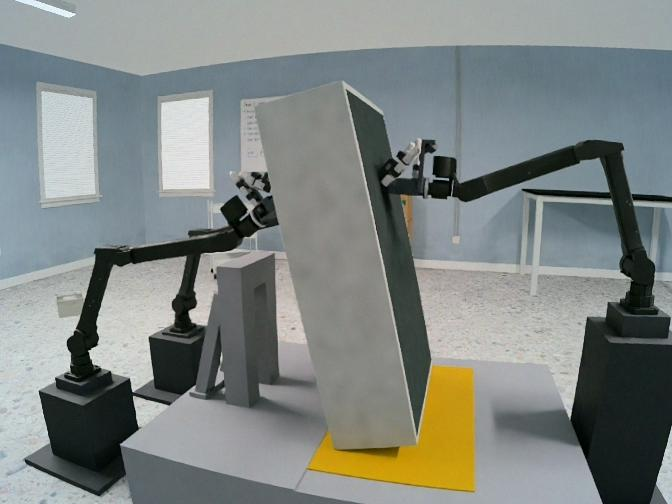

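Scene clock: 105.90 s.
Joint torques (N m): arm1=[0.97 -16.44 14.06 0.59 0.15 -0.17] | arm2=[-1.2 -16.03 14.76 1.17 -0.24 0.07] | arm3=[-0.38 -17.61 11.44 3.14 -0.14 -0.1]
Motor temperatures (°C): arm1=[30 32 67 28 29 27] | arm2=[29 27 57 24 27 26] | arm3=[28 36 48 29 26 26]
Heat: arm1: hottest joint3_rad 67 °C; arm2: hottest joint3_rad 57 °C; arm3: hottest joint3_rad 48 °C.
move: arm1 off_target; arm2 off_target; arm3 off_target
Joint velocities: within noise
arm1.joint_positions: joint1_rad=-0.159 joint2_rad=+2.078 joint3_rad=+2.406 joint4_rad=+0.374 joint5_rad=-0.123 joint6_rad=+0.104 hand_index_mcp=-0.844 hand_index_abd=-0.003 hand_index_pip=+0.583 hand_index_dip=+0.701 hand_middle_mcp=-1.000 hand_middle_abd=+0.002 hand_middle_pip=+0.576 hand_middle_dip=+0.696 hand_ring_mcp=-1.000 hand_ring_abd=+0.002 hand_ring_pip=+0.576 hand_ring_dip=+0.696 hand_thumb_cmc=-0.442 hand_thumb_axl=+0.674 hand_thumb_mcp=+0.247 hand_thumb_ipl=+0.178 hand_current_limit=+0.400 hand_speed=-0.600
arm1.joint_status: not commanded
arm1.hand_state: goal,goal,goal,goal,goal,goal,goal,goal,goal,goal,goal,goal,goal,goal,blocked,goal
arm1.index_mcp_current_ma: -2
arm1.index_abd_current_ma: -1
arm1.index_pip_current_ma: 5
arm1.index_dip_current_ma: 3
arm1.middle_mcp_current_ma: 0
arm1.middle_abd_current_ma: 1
arm1.middle_pip_current_ma: 0
arm1.middle_dip_current_ma: 0
arm1.ring_mcp_current_ma: 0
arm1.ring_abd_current_ma: 1
arm1.ring_pip_current_ma: 0
arm1.ring_dip_current_ma: 0
arm1.thumb_cmc_current_ma: 7
arm1.thumb_axl_current_ma: -2
arm1.thumb_mcp_current_ma: 37
arm1.thumb_ipl_current_ma: 13
arm1.hand_goal_index_mcp: -0.840
arm1.hand_goal_index_abd: 0.000
arm1.hand_goal_index_pip: 0.576
arm1.hand_goal_index_dip: 0.696
arm1.hand_goal_middle_mcp: -1.000
arm1.hand_goal_middle_abd: 0.000
arm1.hand_goal_middle_pip: 0.576
arm1.hand_goal_middle_dip: 0.696
arm1.hand_goal_ring_mcp: -1.000
arm1.hand_goal_ring_abd: 0.000
arm1.hand_goal_ring_pip: 0.576
arm1.hand_goal_ring_dip: 0.696
arm1.hand_goal_thumb_cmc: -0.450
arm1.hand_goal_thumb_axl: 0.678
arm1.hand_goal_thumb_mcp: 0.226
arm1.hand_goal_thumb_ipl: 0.168
arm1.hand: x=-0.2121 y=+0.1850 z=+1.0921 quat_wxyz=(+0.641, +0.301, +0.298, +0.641) (m; scene frame)
arm1.hand_target: x=-0.2018 y=+0.1905 z=+1.0887 quat_wxyz=(+0.640, +0.299, +0.299, +0.641) (m; scene frame)
arm1.hand_status: off_target (0.013 m and 0.3 deg from the pose sent, 0.074 m and 2.7 deg at the start)
arm2.joint_positions: joint1_rad=+0.220 joint2_rad=+2.069 joint3_rad=+2.296 joint4_rad=+0.460 joint5_rad=+0.155 joint6_rad=-0.128 hand_index_mcp=-0.845 hand_index_abd=-0.002 hand_index_pip=+0.582 hand_index_dip=+0.701 hand_middle_mcp=-1.000 hand_middle_abd=+0.002 hand_middle_pip=+0.576 hand_middle_dip=+0.696 hand_ring_mcp=-1.000 hand_ring_abd=+0.001 hand_ring_pip=+0.576 hand_ring_dip=+0.696 hand_thumb_cmc=-0.443 hand_thumb_axl=+0.675 hand_thumb_mcp=+0.249 hand_thumb_ipl=+0.178 hand_current_limit=+0.400 hand_speed=-0.600
arm2.joint_status: not commanded
arm2.hand_state: goal,goal,goal,goal,goal,goal,goal,goal,goal,goal,goal,goal,goal,goal,blocked,goal
arm2.index_mcp_current_ma: -23
arm2.index_abd_current_ma: -5
arm2.index_pip_current_ma: 25
arm2.index_dip_current_ma: 20
arm2.middle_mcp_current_ma: -1
arm2.middle_abd_current_ma: 5
arm2.middle_pip_current_ma: 0
arm2.middle_dip_current_ma: 0
arm2.ring_mcp_current_ma: -1
arm2.ring_abd_current_ma: 4
arm2.ring_pip_current_ma: 0
arm2.ring_dip_current_ma: 0
arm2.thumb_cmc_current_ma: 29
arm2.thumb_axl_current_ma: -16
arm2.thumb_mcp_current_ma: 131
arm2.thumb_ipl_current_ma: 54
arm2.hand_goal_index_mcp: -0.840
arm2.hand_goal_index_abd: 0.000
arm2.hand_goal_index_pip: 0.576
arm2.hand_goal_index_dip: 0.696
arm2.hand_goal_middle_mcp: -1.000
arm2.hand_goal_middle_abd: 0.000
arm2.hand_goal_middle_pip: 0.576
arm2.hand_goal_middle_dip: 0.696
arm2.hand_goal_ring_mcp: -1.000
arm2.hand_goal_ring_abd: 0.000
arm2.hand_goal_ring_pip: 0.576
arm2.hand_goal_ring_dip: 0.696
arm2.hand_goal_thumb_cmc: -0.450
arm2.hand_goal_thumb_axl: 0.678
arm2.hand_goal_thumb_mcp: 0.226
arm2.hand_goal_thumb_ipl: 0.168
arm2.hand: x=-0.2146 y=-0.1883 z=+1.0752 quat_wxyz=(+0.636, +0.303, +0.312, +0.637) (m; scene frame)
arm2.hand_target: x=-0.2168 y=-0.2001 z=+1.0884 quat_wxyz=(+0.641, +0.299, +0.300, +0.641) (m; scene frame)
arm2.hand_status: off_target (0.019 m and 1.8 deg from the pose sent, 0.029 m and 1.9 deg at the start)
arm3.joint_positions: joint1_rad=-0.006 joint2_rad=+1.789 joint3_rad=+1.377 joint4_rad=+0.538 joint5_rad=+0.046 joint6_rad=+0.000 hand_index_mcp=-0.856 hand_index_abd=-0.001 hand_index_pip=+0.608 hand_index_dip=+0.711 hand_middle_mcp=-1.000 hand_middle_abd=+0.001 hand_middle_pip=+0.577 hand_middle_dip=+0.696 hand_ring_mcp=-1.000 hand_ring_abd=+0.001 hand_ring_pip=+0.577 hand_ring_dip=+0.696 hand_thumb_cmc=-0.437 hand_thumb_axl=+0.677 hand_thumb_mcp=+0.241 hand_thumb_ipl=+0.171 hand_current_limit=+0.400 hand_speed=-0.600
arm3.joint_status: not commanded
arm3.hand_state: goal,goal,blocked,goal,goal,goal,goal,goal,goal,goal,goal,goal,goal,goal,goal,goal
arm3.index_mcp_current_ma: -86
arm3.index_abd_current_ma: -4
arm3.index_pip_current_ma: 158
arm3.index_dip_current_ma: 76
arm3.middle_mcp_current_ma: 1
arm3.middle_abd_current_ma: 5
arm3.middle_pip_current_ma: 4
arm3.middle_dip_current_ma: 0
arm3.ring_mcp_current_ma: 1
arm3.ring_abd_current_ma: 4
arm3.ring_pip_current_ma: 4
arm3.ring_dip_current_ma: 0
arm3.thumb_cmc_current_ma: 66
arm3.thumb_axl_current_ma: -4
arm3.thumb_mcp_current_ma: 97
arm3.thumb_ipl_current_ma: 21
arm3.hand_goal_index_mcp: -0.840
arm3.hand_goal_index_abd: 0.000
arm3.hand_goal_index_pip: 0.576
arm3.hand_goal_index_dip: 0.696
arm3.hand_goal_middle_mcp: -1.000
arm3.hand_goal_middle_abd: 0.000
arm3.hand_goal_middle_pip: 0.576
arm3.hand_goal_middle_dip: 0.696
arm3.hand_goal_ring_mcp: -1.000
arm3.hand_goal_ring_abd: 0.000
arm3.hand_goal_ring_pip: 0.576
arm3.hand_goal_ring_dip: 0.696
arm3.hand_goal_thumb_cmc: -0.450
arm3.hand_goal_thumb_axl: 0.678
arm3.hand_goal_thumb_mcp: 0.226
arm3.hand_goal_thumb_ipl: 0.168
arm3.hand: x=+0.1169 y=+0.0009 z=+1.1088 quat_wxyz=(+0.528, +0.469, -0.471, -0.528) (m; scene frame)
arm3.hand_target: x=+0.1210 y=+0.0000 z=+1.1346 quat_wxyz=(+0.541, +0.455, -0.455, -0.542) (m; scene frame)
arm3.hand_status: off_target (0.026 m and 3.3 deg from the pose sent, 0.053 m and 3.6 deg at the start)
pictures: cam_low

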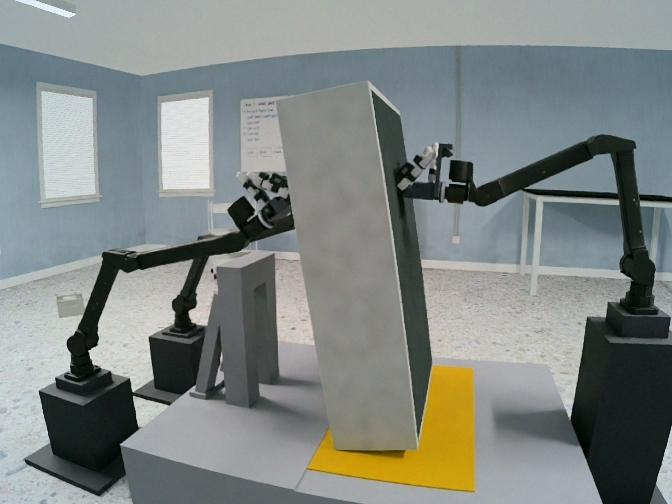

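move(arm3={"target": [0.175, 0.0, 1.125, 0.5417, 0.4545, -0.4545, -0.5417], "speed": 0.03})

move(arm3={"target": [0.23, 0.0, 1.115, 0.5417, 0.4545, -0.4545, -0.5417], "speed": 0.03}, cameras=["cam_low"])

move(arm3={"target": [0.28, 0.0, 1.11, 0.5417, 0.4545, -0.4545, -0.5417], "speed": 0.025}, cameras=["cam_low", "cam_high"])

zoom_image(camera="cam_low", region=[290, 340, 500, 500])

zoom_image(camera="cam_high", region=[230, 220, 440, 380])

Scene clock: 121.80 s.
Joint torques (N m): arm1=[0.62 -18.02 13.82 0.96 0.17 -0.17] | arm2=[-1.08 -16.03 14.75 1.17 -0.24 0.08] | arm3=[-0.44 -12.81 15.46 2.86 -0.92 -0.11]
Motor temperatures (°C): arm1=[29 33 62 28 29 27] | arm2=[29 28 59 24 27 26] | arm3=[28 37 48 29 26 26]
Heat: arm1: hottest joint3_rad 62 °C; arm2: hottest joint3_rad 59 °C; arm3: hottest joint3_rad 48 °C.
move: arm3 off_target
Joint velocities: within noise
arm1, arm2: as last shown
arm1.joint_positions: joint1_rad=-0.158 joint2_rad=+2.094 joint3_rad=+2.409 joint4_rad=+0.366 joint5_rad=-0.123 joint6_rad=+0.104 hand_index_mcp=-0.844 hand_index_abd=-0.003 hand_index_pip=+0.583 hand_index_dip=+0.701 hand_middle_mcp=-1.000 hand_middle_abd=+0.002 hand_middle_pip=+0.576 hand_middle_dip=+0.696 hand_ring_mcp=-1.000 hand_ring_abd=+0.002 hand_ring_pip=+0.576 hand_ring_dip=+0.696 hand_thumb_cmc=-0.442 hand_thumb_axl=+0.674 hand_thumb_mcp=+0.247 hand_thumb_ipl=+0.178 hand_current_limit=+0.400 hand_speed=-0.600
arm1.middle_abd_current_ma: 0
arm1.hand: x=-0.2012 y=+0.1839 z=+1.0808 quat_wxyz=(+0.637, +0.308, +0.303, +0.638) (m; scene frame)
arm1.hand_target: x=-0.2018 y=+0.1903 z=+1.0886 quat_wxyz=(+0.640, +0.299, +0.299, +0.641) (m; scene frame)
arm3.joint_positions: joint1_rad=+0.003 joint2_rad=+1.628 joint3_rad=+1.116 joint4_rad=+0.623 joint5_rad=+0.069 joint6_rad=+0.002 hand_index_mcp=-0.911 hand_index_abd=-0.001 hand_index_pip=+0.653 hand_index_dip=+0.734 hand_middle_mcp=-1.000 hand_middle_abd=+0.001 hand_middle_pip=+0.577 hand_middle_dip=+0.696 hand_ring_mcp=-1.000 hand_ring_abd=+0.001 hand_ring_pip=+0.577 hand_ring_dip=+0.696 hand_thumb_cmc=-0.437 hand_thumb_axl=+0.676 hand_thumb_mcp=+0.265 hand_thumb_ipl=+0.179 hand_current_limit=+0.400 hand_speed=-0.600
arm3.joint_status: not commanded
arm3.hand_state: blocked,goal,blocked,blocked,goal,goal,goal,goal,goal,goal,goal,goal,goal,goal,blocked,goal
arm3.index_mcp_current_ma: -376
arm3.index_abd_current_ma: -4
arm3.index_pip_current_ma: 383
arm3.index_dip_current_ma: 190
arm3.middle_mcp_current_ma: 1
arm3.middle_abd_current_ma: 5
arm3.middle_pip_current_ma: 4
arm3.middle_dip_current_ma: 0
arm3.ring_mcp_current_ma: -1
arm3.ring_abd_current_ma: 4
arm3.ring_pip_current_ma: 4
arm3.ring_dip_current_ma: 0
arm3.thumb_cmc_current_ma: 65
arm3.thumb_axl_current_ma: -13
arm3.thumb_mcp_current_ma: 253
arm3.thumb_ipl_current_ma: 70
arm3.hand_goal_index_mcp: -0.840
arm3.hand_goal_index_abd: 0.000
arm3.hand_goal_index_pip: 0.576
arm3.hand_goal_index_dip: 0.696
arm3.hand_goal_middle_mcp: -1.000
arm3.hand_goal_middle_abd: 0.000
arm3.hand_goal_middle_pip: 0.576
arm3.hand_goal_middle_dip: 0.696
arm3.hand_goal_ring_mcp: -1.000
arm3.hand_goal_ring_abd: 0.000
arm3.hand_goal_ring_pip: 0.576
arm3.hand_goal_ring_dip: 0.696
arm3.hand_goal_thumb_cmc: -0.450
arm3.hand_goal_thumb_axl: 0.678
arm3.hand_goal_thumb_mcp: 0.226
arm3.hand_goal_thumb_ipl: 0.168
arm3.hand: x=+0.1917 y=+0.0019 z=+1.0910 quat_wxyz=(+0.522, +0.469, -0.479, -0.527) (m; scene frame)
arm3.hand_target: x=+0.1794 y=+0.0000 z=+1.1239 quat_wxyz=(+0.541, +0.455, -0.454, -0.542) (m; scene frame)
arm3.hand_status: off_target (0.038 m and 4.3 deg from the pose sent, 0.060 m and 3.3 deg at the start)
pictures: none

Scene clock: 124.00 s.
Joint torques (N m): arm1=[1.14 -17.79 13.82 0.92 0.15 -0.15] | arm2=[-1.14 -15.91 14.76 1.17 -0.24 0.07] | arm3=[-0.32 -13.16 12.72 3.23 -0.66 -0.15]
Motor temperatures (°C): arm1=[29 34 62 28 29 27] | arm2=[29 28 59 24 27 26] | arm3=[28 37 49 29 27 26]
Heat: arm1: hottest joint3_rad 62 °C; arm2: hottest joint3_rad 59 °C; arm3: hottest joint3_rad 49 °C.
move: arm3 off_target
Joint velocities: within noise
arm1, arm2: as last shown
arm1.middle_abd_current_ma: 1
arm3.joint_positions: joint1_rad=+0.006 joint2_rad=+1.543 joint3_rad=+0.977 joint4_rad=+0.668 joint5_rad=+0.068 joint6_rad=+0.005 hand_index_mcp=-0.919 hand_index_abd=-0.001 hand_index_pip=+0.667 hand_index_dip=+0.735 hand_middle_mcp=-1.000 hand_middle_abd=+0.001 hand_middle_pip=+0.577 hand_middle_dip=+0.696 hand_ring_mcp=-1.000 hand_ring_abd=+0.001 hand_ring_pip=+0.577 hand_ring_dip=+0.696 hand_thumb_cmc=-0.437 hand_thumb_axl=+0.676 hand_thumb_mcp=+0.265 hand_thumb_ipl=+0.179 hand_current_limit=+0.400 hand_speed=-0.600
arm3.joint_status: not commanded
arm3.hand_state: blocked,goal,blocked,blocked,goal,goal,goal,goal,goal,goal,goal,goal,goal,goal,blocked,goal
arm3.index_mcp_current_ma: -385
arm3.index_abd_current_ma: -4
arm3.index_pip_current_ma: 385
arm3.index_dip_current_ma: 193
arm3.middle_mcp_current_ma: 1
arm3.middle_abd_current_ma: 5
arm3.middle_pip_current_ma: 3
arm3.middle_dip_current_ma: 0
arm3.ring_mcp_current_ma: -2
arm3.ring_abd_current_ma: 4
arm3.ring_pip_current_ma: 3
arm3.ring_dip_current_ma: 0
arm3.thumb_cmc_current_ma: 65
arm3.thumb_axl_current_ma: -13
arm3.thumb_mcp_current_ma: 254
arm3.thumb_ipl_current_ma: 71
arm3.hand_goal_index_mcp: -0.840
arm3.hand_goal_index_abd: 0.000
arm3.hand_goal_index_pip: 0.576
arm3.hand_goal_index_dip: 0.696
arm3.hand_goal_middle_mcp: -1.000
arm3.hand_goal_middle_abd: 0.000
arm3.hand_goal_middle_pip: 0.576
arm3.hand_goal_middle_dip: 0.696
arm3.hand_goal_ring_mcp: -1.000
arm3.hand_goal_ring_abd: 0.000
arm3.hand_goal_ring_pip: 0.576
arm3.hand_goal_ring_dip: 0.696
arm3.hand_goal_thumb_cmc: -0.450
arm3.hand_goal_thumb_axl: 0.678
arm3.hand_goal_thumb_mcp: 0.226
arm3.hand_goal_thumb_ipl: 0.168
arm3.hand: x=+0.2332 y=+0.0024 z=+1.0774 quat_wxyz=(+0.521, +0.471, -0.481, -0.524) (m; scene frame)
arm3.hand_target: x=+0.2326 y=+0.0000 z=+1.1143 quat_wxyz=(+0.541, +0.455, -0.455, -0.542) (m; scene frame)
arm3.hand_status: off_target (0.038 m and 4.8 deg from the pose sent, 0.045 m and 4.3 deg at the start)
pictures: cam_low

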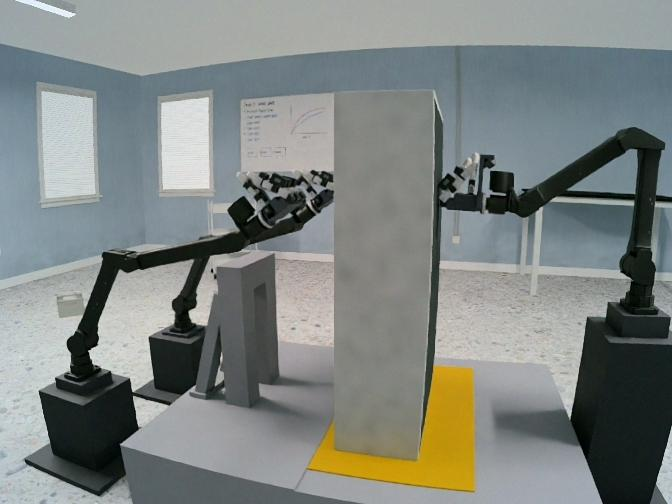

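Scene clock: 126.40 s.
Joint torques (N m): arm1=[0.73 -17.79 13.83 0.87 0.16 -0.15] | arm2=[-1.08 -15.97 14.75 1.17 -0.24 0.08] | arm3=[0.38 -13.33 7.8 3.12 -0.04 -0.17]
Motor temperatures (°C): arm1=[29 35 62 28 29 27] | arm2=[29 28 59 24 27 26] | arm3=[28 37 49 29 27 26]
Heat: arm1: hottest joint3_rad 62 °C; arm2: hottest joint3_rad 59 °C; arm3: hottest joint3_rad 49 °C.
move: arm3 off_target
Joint velocities: within noise
arm1, arm2: as last shown
arm1.middle_abd_current_ma: 0
arm3.joint_positions: joint1_rad=+0.006 joint2_rad=+1.454 joint3_rad=+0.902 joint4_rad=+0.699 joint5_rad=+0.059 joint6_rad=+0.004 hand_index_mcp=-0.840 hand_index_abd=-0.001 hand_index_pip=+0.585 hand_index_dip=+0.702 hand_middle_mcp=-1.000 hand_middle_abd=+0.001 hand_middle_pip=+0.577 hand_middle_dip=+0.696 hand_ring_mcp=-1.000 hand_ring_abd=+0.001 hand_ring_pip=+0.577 hand_ring_dip=+0.696 hand_thumb_cmc=-0.441 hand_thumb_axl=+0.676 hand_thumb_mcp=+0.241 hand_thumb_ipl=+0.175 hand_current_limit=+0.400 hand_speed=-0.600
arm3.joint_status: not commanded
arm3.hand_state: goal,goal,goal,goal,goal,goal,goal,goal,goal,goal,goal,goal,goal,goal,goal,goal
arm3.index_mcp_current_ma: -1
arm3.index_abd_current_ma: -6
arm3.index_pip_current_ma: 46
arm3.index_dip_current_ma: 29
arm3.middle_mcp_current_ma: 1
arm3.middle_abd_current_ma: 5
arm3.middle_pip_current_ma: 3
arm3.middle_dip_current_ma: 0
arm3.ring_mcp_current_ma: -1
arm3.ring_abd_current_ma: 4
arm3.ring_pip_current_ma: 3
arm3.ring_dip_current_ma: 0
arm3.thumb_cmc_current_ma: 47
arm3.thumb_axl_current_ma: -13
arm3.thumb_mcp_current_ma: 99
arm3.thumb_ipl_current_ma: 48
arm3.hand_goal_index_mcp: -0.840
arm3.hand_goal_index_abd: 0.000
arm3.hand_goal_index_pip: 0.576
arm3.hand_goal_index_dip: 0.696
arm3.hand_goal_middle_mcp: -1.000
arm3.hand_goal_middle_abd: 0.000
arm3.hand_goal_middle_pip: 0.576
arm3.hand_goal_middle_dip: 0.696
arm3.hand_goal_ring_mcp: -1.000
arm3.hand_goal_ring_abd: 0.000
arm3.hand_goal_ring_pip: 0.576
arm3.hand_goal_ring_dip: 0.696
arm3.hand_goal_thumb_cmc: -0.450
arm3.hand_goal_thumb_axl: 0.678
arm3.hand_goal_thumb_mcp: 0.226
arm3.hand_goal_thumb_ipl: 0.168
arm3.hand: x=+0.2693 y=+0.0027 z=+1.0965 quat_wxyz=(+0.535, +0.462, -0.468, -0.531) (m; scene frame)
arm3.hand_target: x=+0.2798 y=+0.0000 z=+1.1101 quat_wxyz=(+0.542, +0.454, -0.454, -0.542) (m; scene frame)
arm3.hand_status: off_target (0.017 m and 2.2 deg from the pose sent, 0.057 m and 4.8 deg at the start)
pictures: cam_high, cam_low

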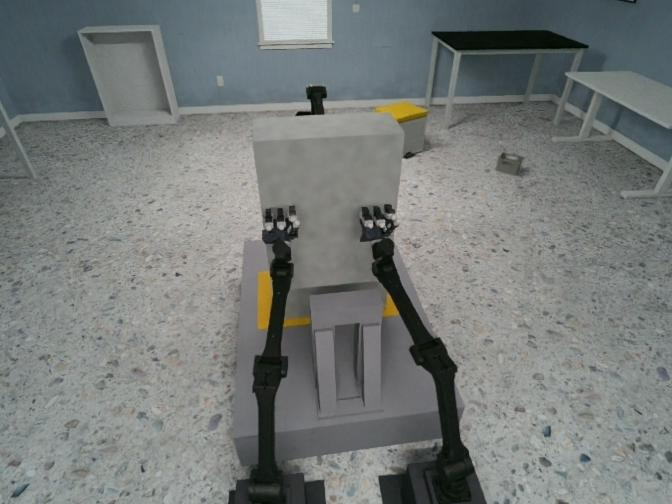

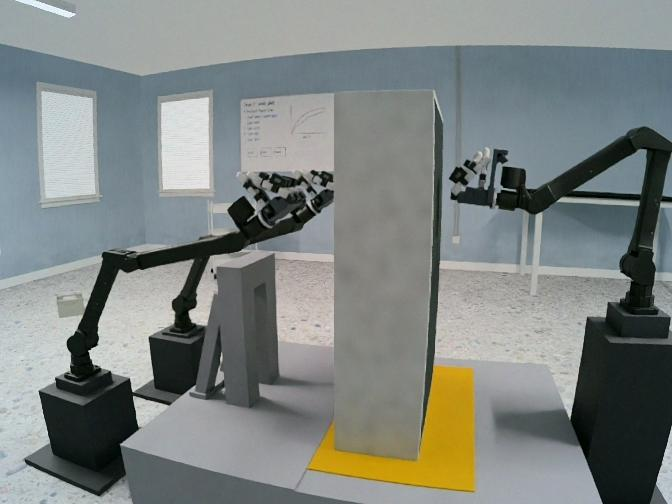

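Scaled by 2.400.

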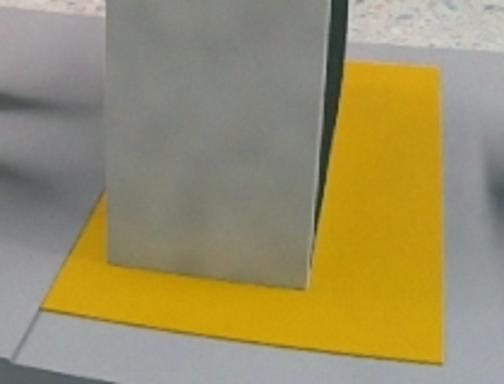

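Scaled by 2.400.

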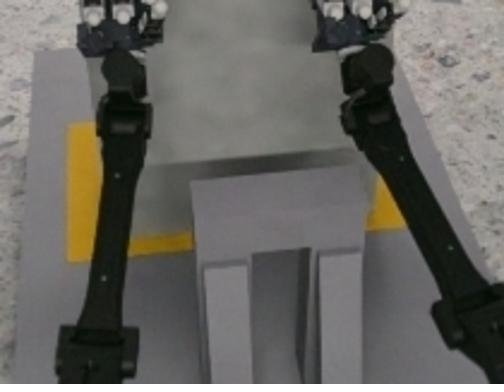

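move(arm3={"target": [0.36, 0.0, 1.11, 0.5417, 0.4545, -0.4545, -0.5417], "speed": 0.08}, arm1={"target": [-0.3, 0.19, 1.07, 0.6409, 0.2988, 0.2988, 0.6409], "speed": 0.1}, arm2={"target": [-0.3, -0.2, 1.07, 0.6409, 0.2988, 0.2988, 0.6409], "speed": 0.1}, cameras=["cam_low"])

finished_scene(scene=2)

Scene clock: 135.33 s.
Joint torques (N m): arm1=[-0.32 -16.38 8.57 1.78 -0.07 0] | arm2=[1.26 -15.68 10.62 2.51 0.07 -0.1] | arm3=[0.67 -9.99 7.95 2.45 0.03 -0.15]
Motor temperatures (°C): arm1=[29 36 62 28 29 27] | arm2=[29 29 59 24 27 26] | arm3=[28 37 48 29 26 26]
Heat: arm1: hottest joint3_rad 62 °C; arm2: hottest joint3_rad 59 °C; arm3: hottest joint3_rad 48 °C.
move: arm1 done; arm2 off_target; arm3 off_target
Joint velocities: within noise
arm1.joint_positions: joint1_rad=-0.169 joint2_rad=+1.769 joint3_rad=+1.877 joint4_rad=+0.586 joint5_rad=-0.136 joint6_rad=+0.104 hand_index_mcp=-0.843 hand_index_abd=-0.003 hand_index_pip=+0.582 hand_index_dip=+0.701 hand_middle_mcp=-1.000 hand_middle_abd=+0.002 hand_middle_pip=+0.576 hand_middle_dip=+0.696 hand_ring_mcp=-1.000 hand_ring_abd=+0.002 hand_ring_pip=+0.576 hand_ring_dip=+0.696 hand_thumb_cmc=-0.442 hand_thumb_axl=+0.674 hand_thumb_mcp=+0.246 hand_thumb_ipl=+0.178 hand_current_limit=+0.400 hand_speed=-0.600
arm1.joint_status: not commanded
arm1.hand_state: goal,goal,goal,goal,goal,goal,goal,goal,goal,goal,goal,goal,goal,goal,goal,goal
arm1.index_mcp_current_ma: -1
arm1.index_abd_current_ma: -1
arm1.index_pip_current_ma: 4
arm1.index_dip_current_ma: 3
arm1.middle_mcp_current_ma: 0
arm1.middle_abd_current_ma: 1
arm1.middle_pip_current_ma: 0
arm1.middle_dip_current_ma: 0
arm1.ring_mcp_current_ma: 0
arm1.ring_abd_current_ma: 1
arm1.ring_pip_current_ma: 0
arm1.ring_dip_current_ma: 0
arm1.thumb_cmc_current_ma: 7
arm1.thumb_axl_current_ma: -2
arm1.thumb_mcp_current_ma: 35
arm1.thumb_ipl_current_ma: 12
arm1.hand_goal_index_mcp: -0.840
arm1.hand_goal_index_abd: 0.000
arm1.hand_goal_index_pip: 0.576
arm1.hand_goal_index_dip: 0.696
arm1.hand_goal_middle_mcp: -1.000
arm1.hand_goal_middle_abd: 0.000
arm1.hand_goal_middle_pip: 0.576
arm1.hand_goal_middle_dip: 0.696
arm1.hand_goal_ring_mcp: -1.000
arm1.hand_goal_ring_abd: 0.000
arm1.hand_goal_ring_pip: 0.576
arm1.hand_goal_ring_dip: 0.696
arm1.hand_goal_thumb_cmc: -0.450
arm1.hand_goal_thumb_axl: 0.678
arm1.hand_goal_thumb_mcp: 0.226
arm1.hand_goal_thumb_ipl: 0.168
arm1.hand: x=-0.2940 y=+0.1938 z=+1.0691 quat_wxyz=(+0.640, +0.301, +0.303, +0.638) (m; scene frame)
arm1.hand_target: x=-0.2997 y=+0.1899 z=+1.0700 quat_wxyz=(+0.641, +0.299, +0.299, +0.641) (m; scene frame)
arm1.hand_status: done (0.007 m and 0.6 deg from the pose sent, 0.100 m and 1.3 deg at the start)
arm2.joint_positions: joint1_rad=+0.220 joint2_rad=+1.818 joint3_rad=+1.859 joint4_rad=+0.639 joint5_rad=+0.168 joint6_rad=-0.129 hand_index_mcp=-0.844 hand_index_abd=-0.002 hand_index_pip=+0.582 hand_index_dip=+0.701 hand_middle_mcp=-1.000 hand_middle_abd=+0.002 hand_middle_pip=+0.576 hand_middle_dip=+0.696 hand_ring_mcp=-1.000 hand_ring_abd=+0.001 hand_ring_pip=+0.576 hand_ring_dip=+0.696 hand_thumb_cmc=-0.443 hand_thumb_axl=+0.675 hand_thumb_mcp=+0.249 hand_thumb_ipl=+0.178 hand_current_limit=+0.400 hand_speed=-0.600
arm2.joint_status: not commanded
arm2.hand_state: goal,goal,goal,goal,goal,goal,goal,goal,goal,goal,goal,goal,goal,goal,blocked,goal
arm2.index_mcp_current_ma: -18
arm2.index_abd_current_ma: -5
arm2.index_pip_current_ma: 23
arm2.index_dip_current_ma: 18
arm2.middle_mcp_current_ma: -1
arm2.middle_abd_current_ma: 5
arm2.middle_pip_current_ma: 0
arm2.middle_dip_current_ma: 0
arm2.ring_mcp_current_ma: -1
arm2.ring_abd_current_ma: 4
arm2.ring_pip_current_ma: 0
arm2.ring_dip_current_ma: 0
arm2.thumb_cmc_current_ma: 29
arm2.thumb_axl_current_ma: -16
arm2.thumb_mcp_current_ma: 127
arm2.thumb_ipl_current_ma: 53
arm2.hand_goal_index_mcp: -0.840
arm2.hand_goal_index_abd: 0.000
arm2.hand_goal_index_pip: 0.576
arm2.hand_goal_index_dip: 0.696
arm2.hand_goal_middle_mcp: -1.000
arm2.hand_goal_middle_abd: 0.000
arm2.hand_goal_middle_pip: 0.576
arm2.hand_goal_middle_dip: 0.696
arm2.hand_goal_ring_mcp: -1.000
arm2.hand_goal_ring_abd: 0.000
arm2.hand_goal_ring_pip: 0.576
arm2.hand_goal_ring_dip: 0.696
arm2.hand_goal_thumb_cmc: -0.450
arm2.hand_goal_thumb_axl: 0.678
arm2.hand_goal_thumb_mcp: 0.226
arm2.hand_goal_thumb_ipl: 0.168
arm2.hand: x=-0.2844 y=-0.2055 z=+1.0550 quat_wxyz=(+0.637, +0.310, +0.311, +0.633) (m; scene frame)
arm2.hand_target: x=-0.2997 y=-0.2002 z=+1.0699 quat_wxyz=(+0.641, +0.299, +0.299, +0.641) (m; scene frame)
arm2.hand_status: off_target (0.022 m and 2.1 deg from the pose sent, 0.086 m and 1.7 deg at the start)
arm3.joint_positions: joint1_rad=+0.009 joint2_rad=+1.229 joint3_rad=+0.699 joint4_rad=+0.699 joint5_rad=+0.069 joint6_rad=+0.002 hand_index_mcp=-0.840 hand_index_abd=-0.001 hand_index_pip=+0.585 hand_index_dip=+0.702 hand_middle_mcp=-1.000 hand_middle_abd=+0.001 hand_middle_pip=+0.577 hand_middle_dip=+0.696 hand_ring_mcp=-1.000 hand_ring_abd=+0.001 hand_ring_pip=+0.577 hand_ring_dip=+0.696 hand_thumb_cmc=-0.441 hand_thumb_axl=+0.676 hand_thumb_mcp=+0.241 hand_thumb_ipl=+0.175 hand_current_limit=+0.400 hand_speed=-0.600
arm3.joint_status: not commanded
arm3.hand_state: goal,goal,goal,goal,goal,goal,goal,goal,goal,goal,goal,goal,goal,goal,goal,goal
arm3.index_mcp_current_ma: 0
arm3.index_abd_current_ma: -6
arm3.index_pip_current_ma: 45
arm3.index_dip_current_ma: 28
arm3.middle_mcp_current_ma: 1
arm3.middle_abd_current_ma: 5
arm3.middle_pip_current_ma: 3
arm3.middle_dip_current_ma: 0
arm3.ring_mcp_current_ma: -1
arm3.ring_abd_current_ma: 4
arm3.ring_pip_current_ma: 3
arm3.ring_dip_current_ma: 0
arm3.thumb_cmc_current_ma: 47
arm3.thumb_axl_current_ma: -13
arm3.thumb_mcp_current_ma: 98
arm3.thumb_ipl_current_ma: 48
arm3.hand_goal_index_mcp: -0.840
arm3.hand_goal_index_abd: 0.000
arm3.hand_goal_index_pip: 0.576
arm3.hand_goal_index_dip: 0.696
arm3.hand_goal_middle_mcp: -1.000
arm3.hand_goal_middle_abd: 0.000
arm3.hand_goal_middle_pip: 0.576
arm3.hand_goal_middle_dip: 0.696
arm3.hand_goal_ring_mcp: -1.000
arm3.hand_goal_ring_abd: 0.000
arm3.hand_goal_ring_pip: 0.576
arm3.hand_goal_ring_dip: 0.696
arm3.hand_goal_thumb_cmc: -0.450
arm3.hand_goal_thumb_axl: 0.678
arm3.hand_goal_thumb_mcp: 0.226
arm3.hand_goal_thumb_ipl: 0.168
arm3.hand: x=+0.3540 y=+0.0075 z=+1.1054 quat_wxyz=(+0.538, +0.454, -0.463, -0.539) (m; scene frame)
arm3.hand_target: x=+0.3599 y=+0.0003 z=+1.1099 quat_wxyz=(+0.542, +0.454, -0.455, -0.542) (m; scene frame)
arm3.hand_status: off_target (0.011 m and 1.2 deg from the pose sent, 0.092 m and 2.2 deg at the start)
pictures: cam_low

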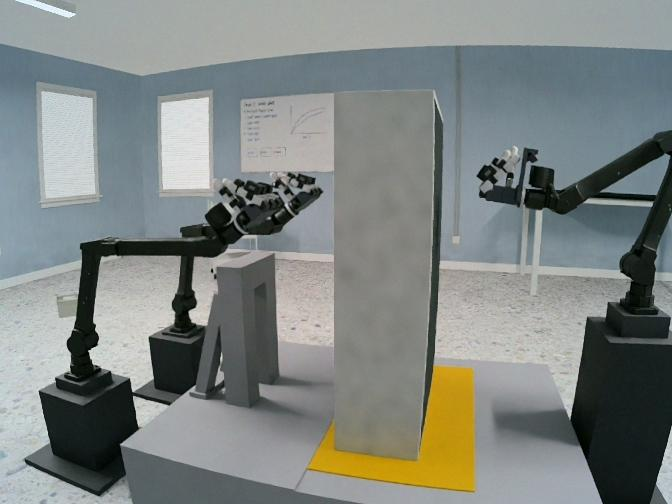

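The scene is finished: the task was done.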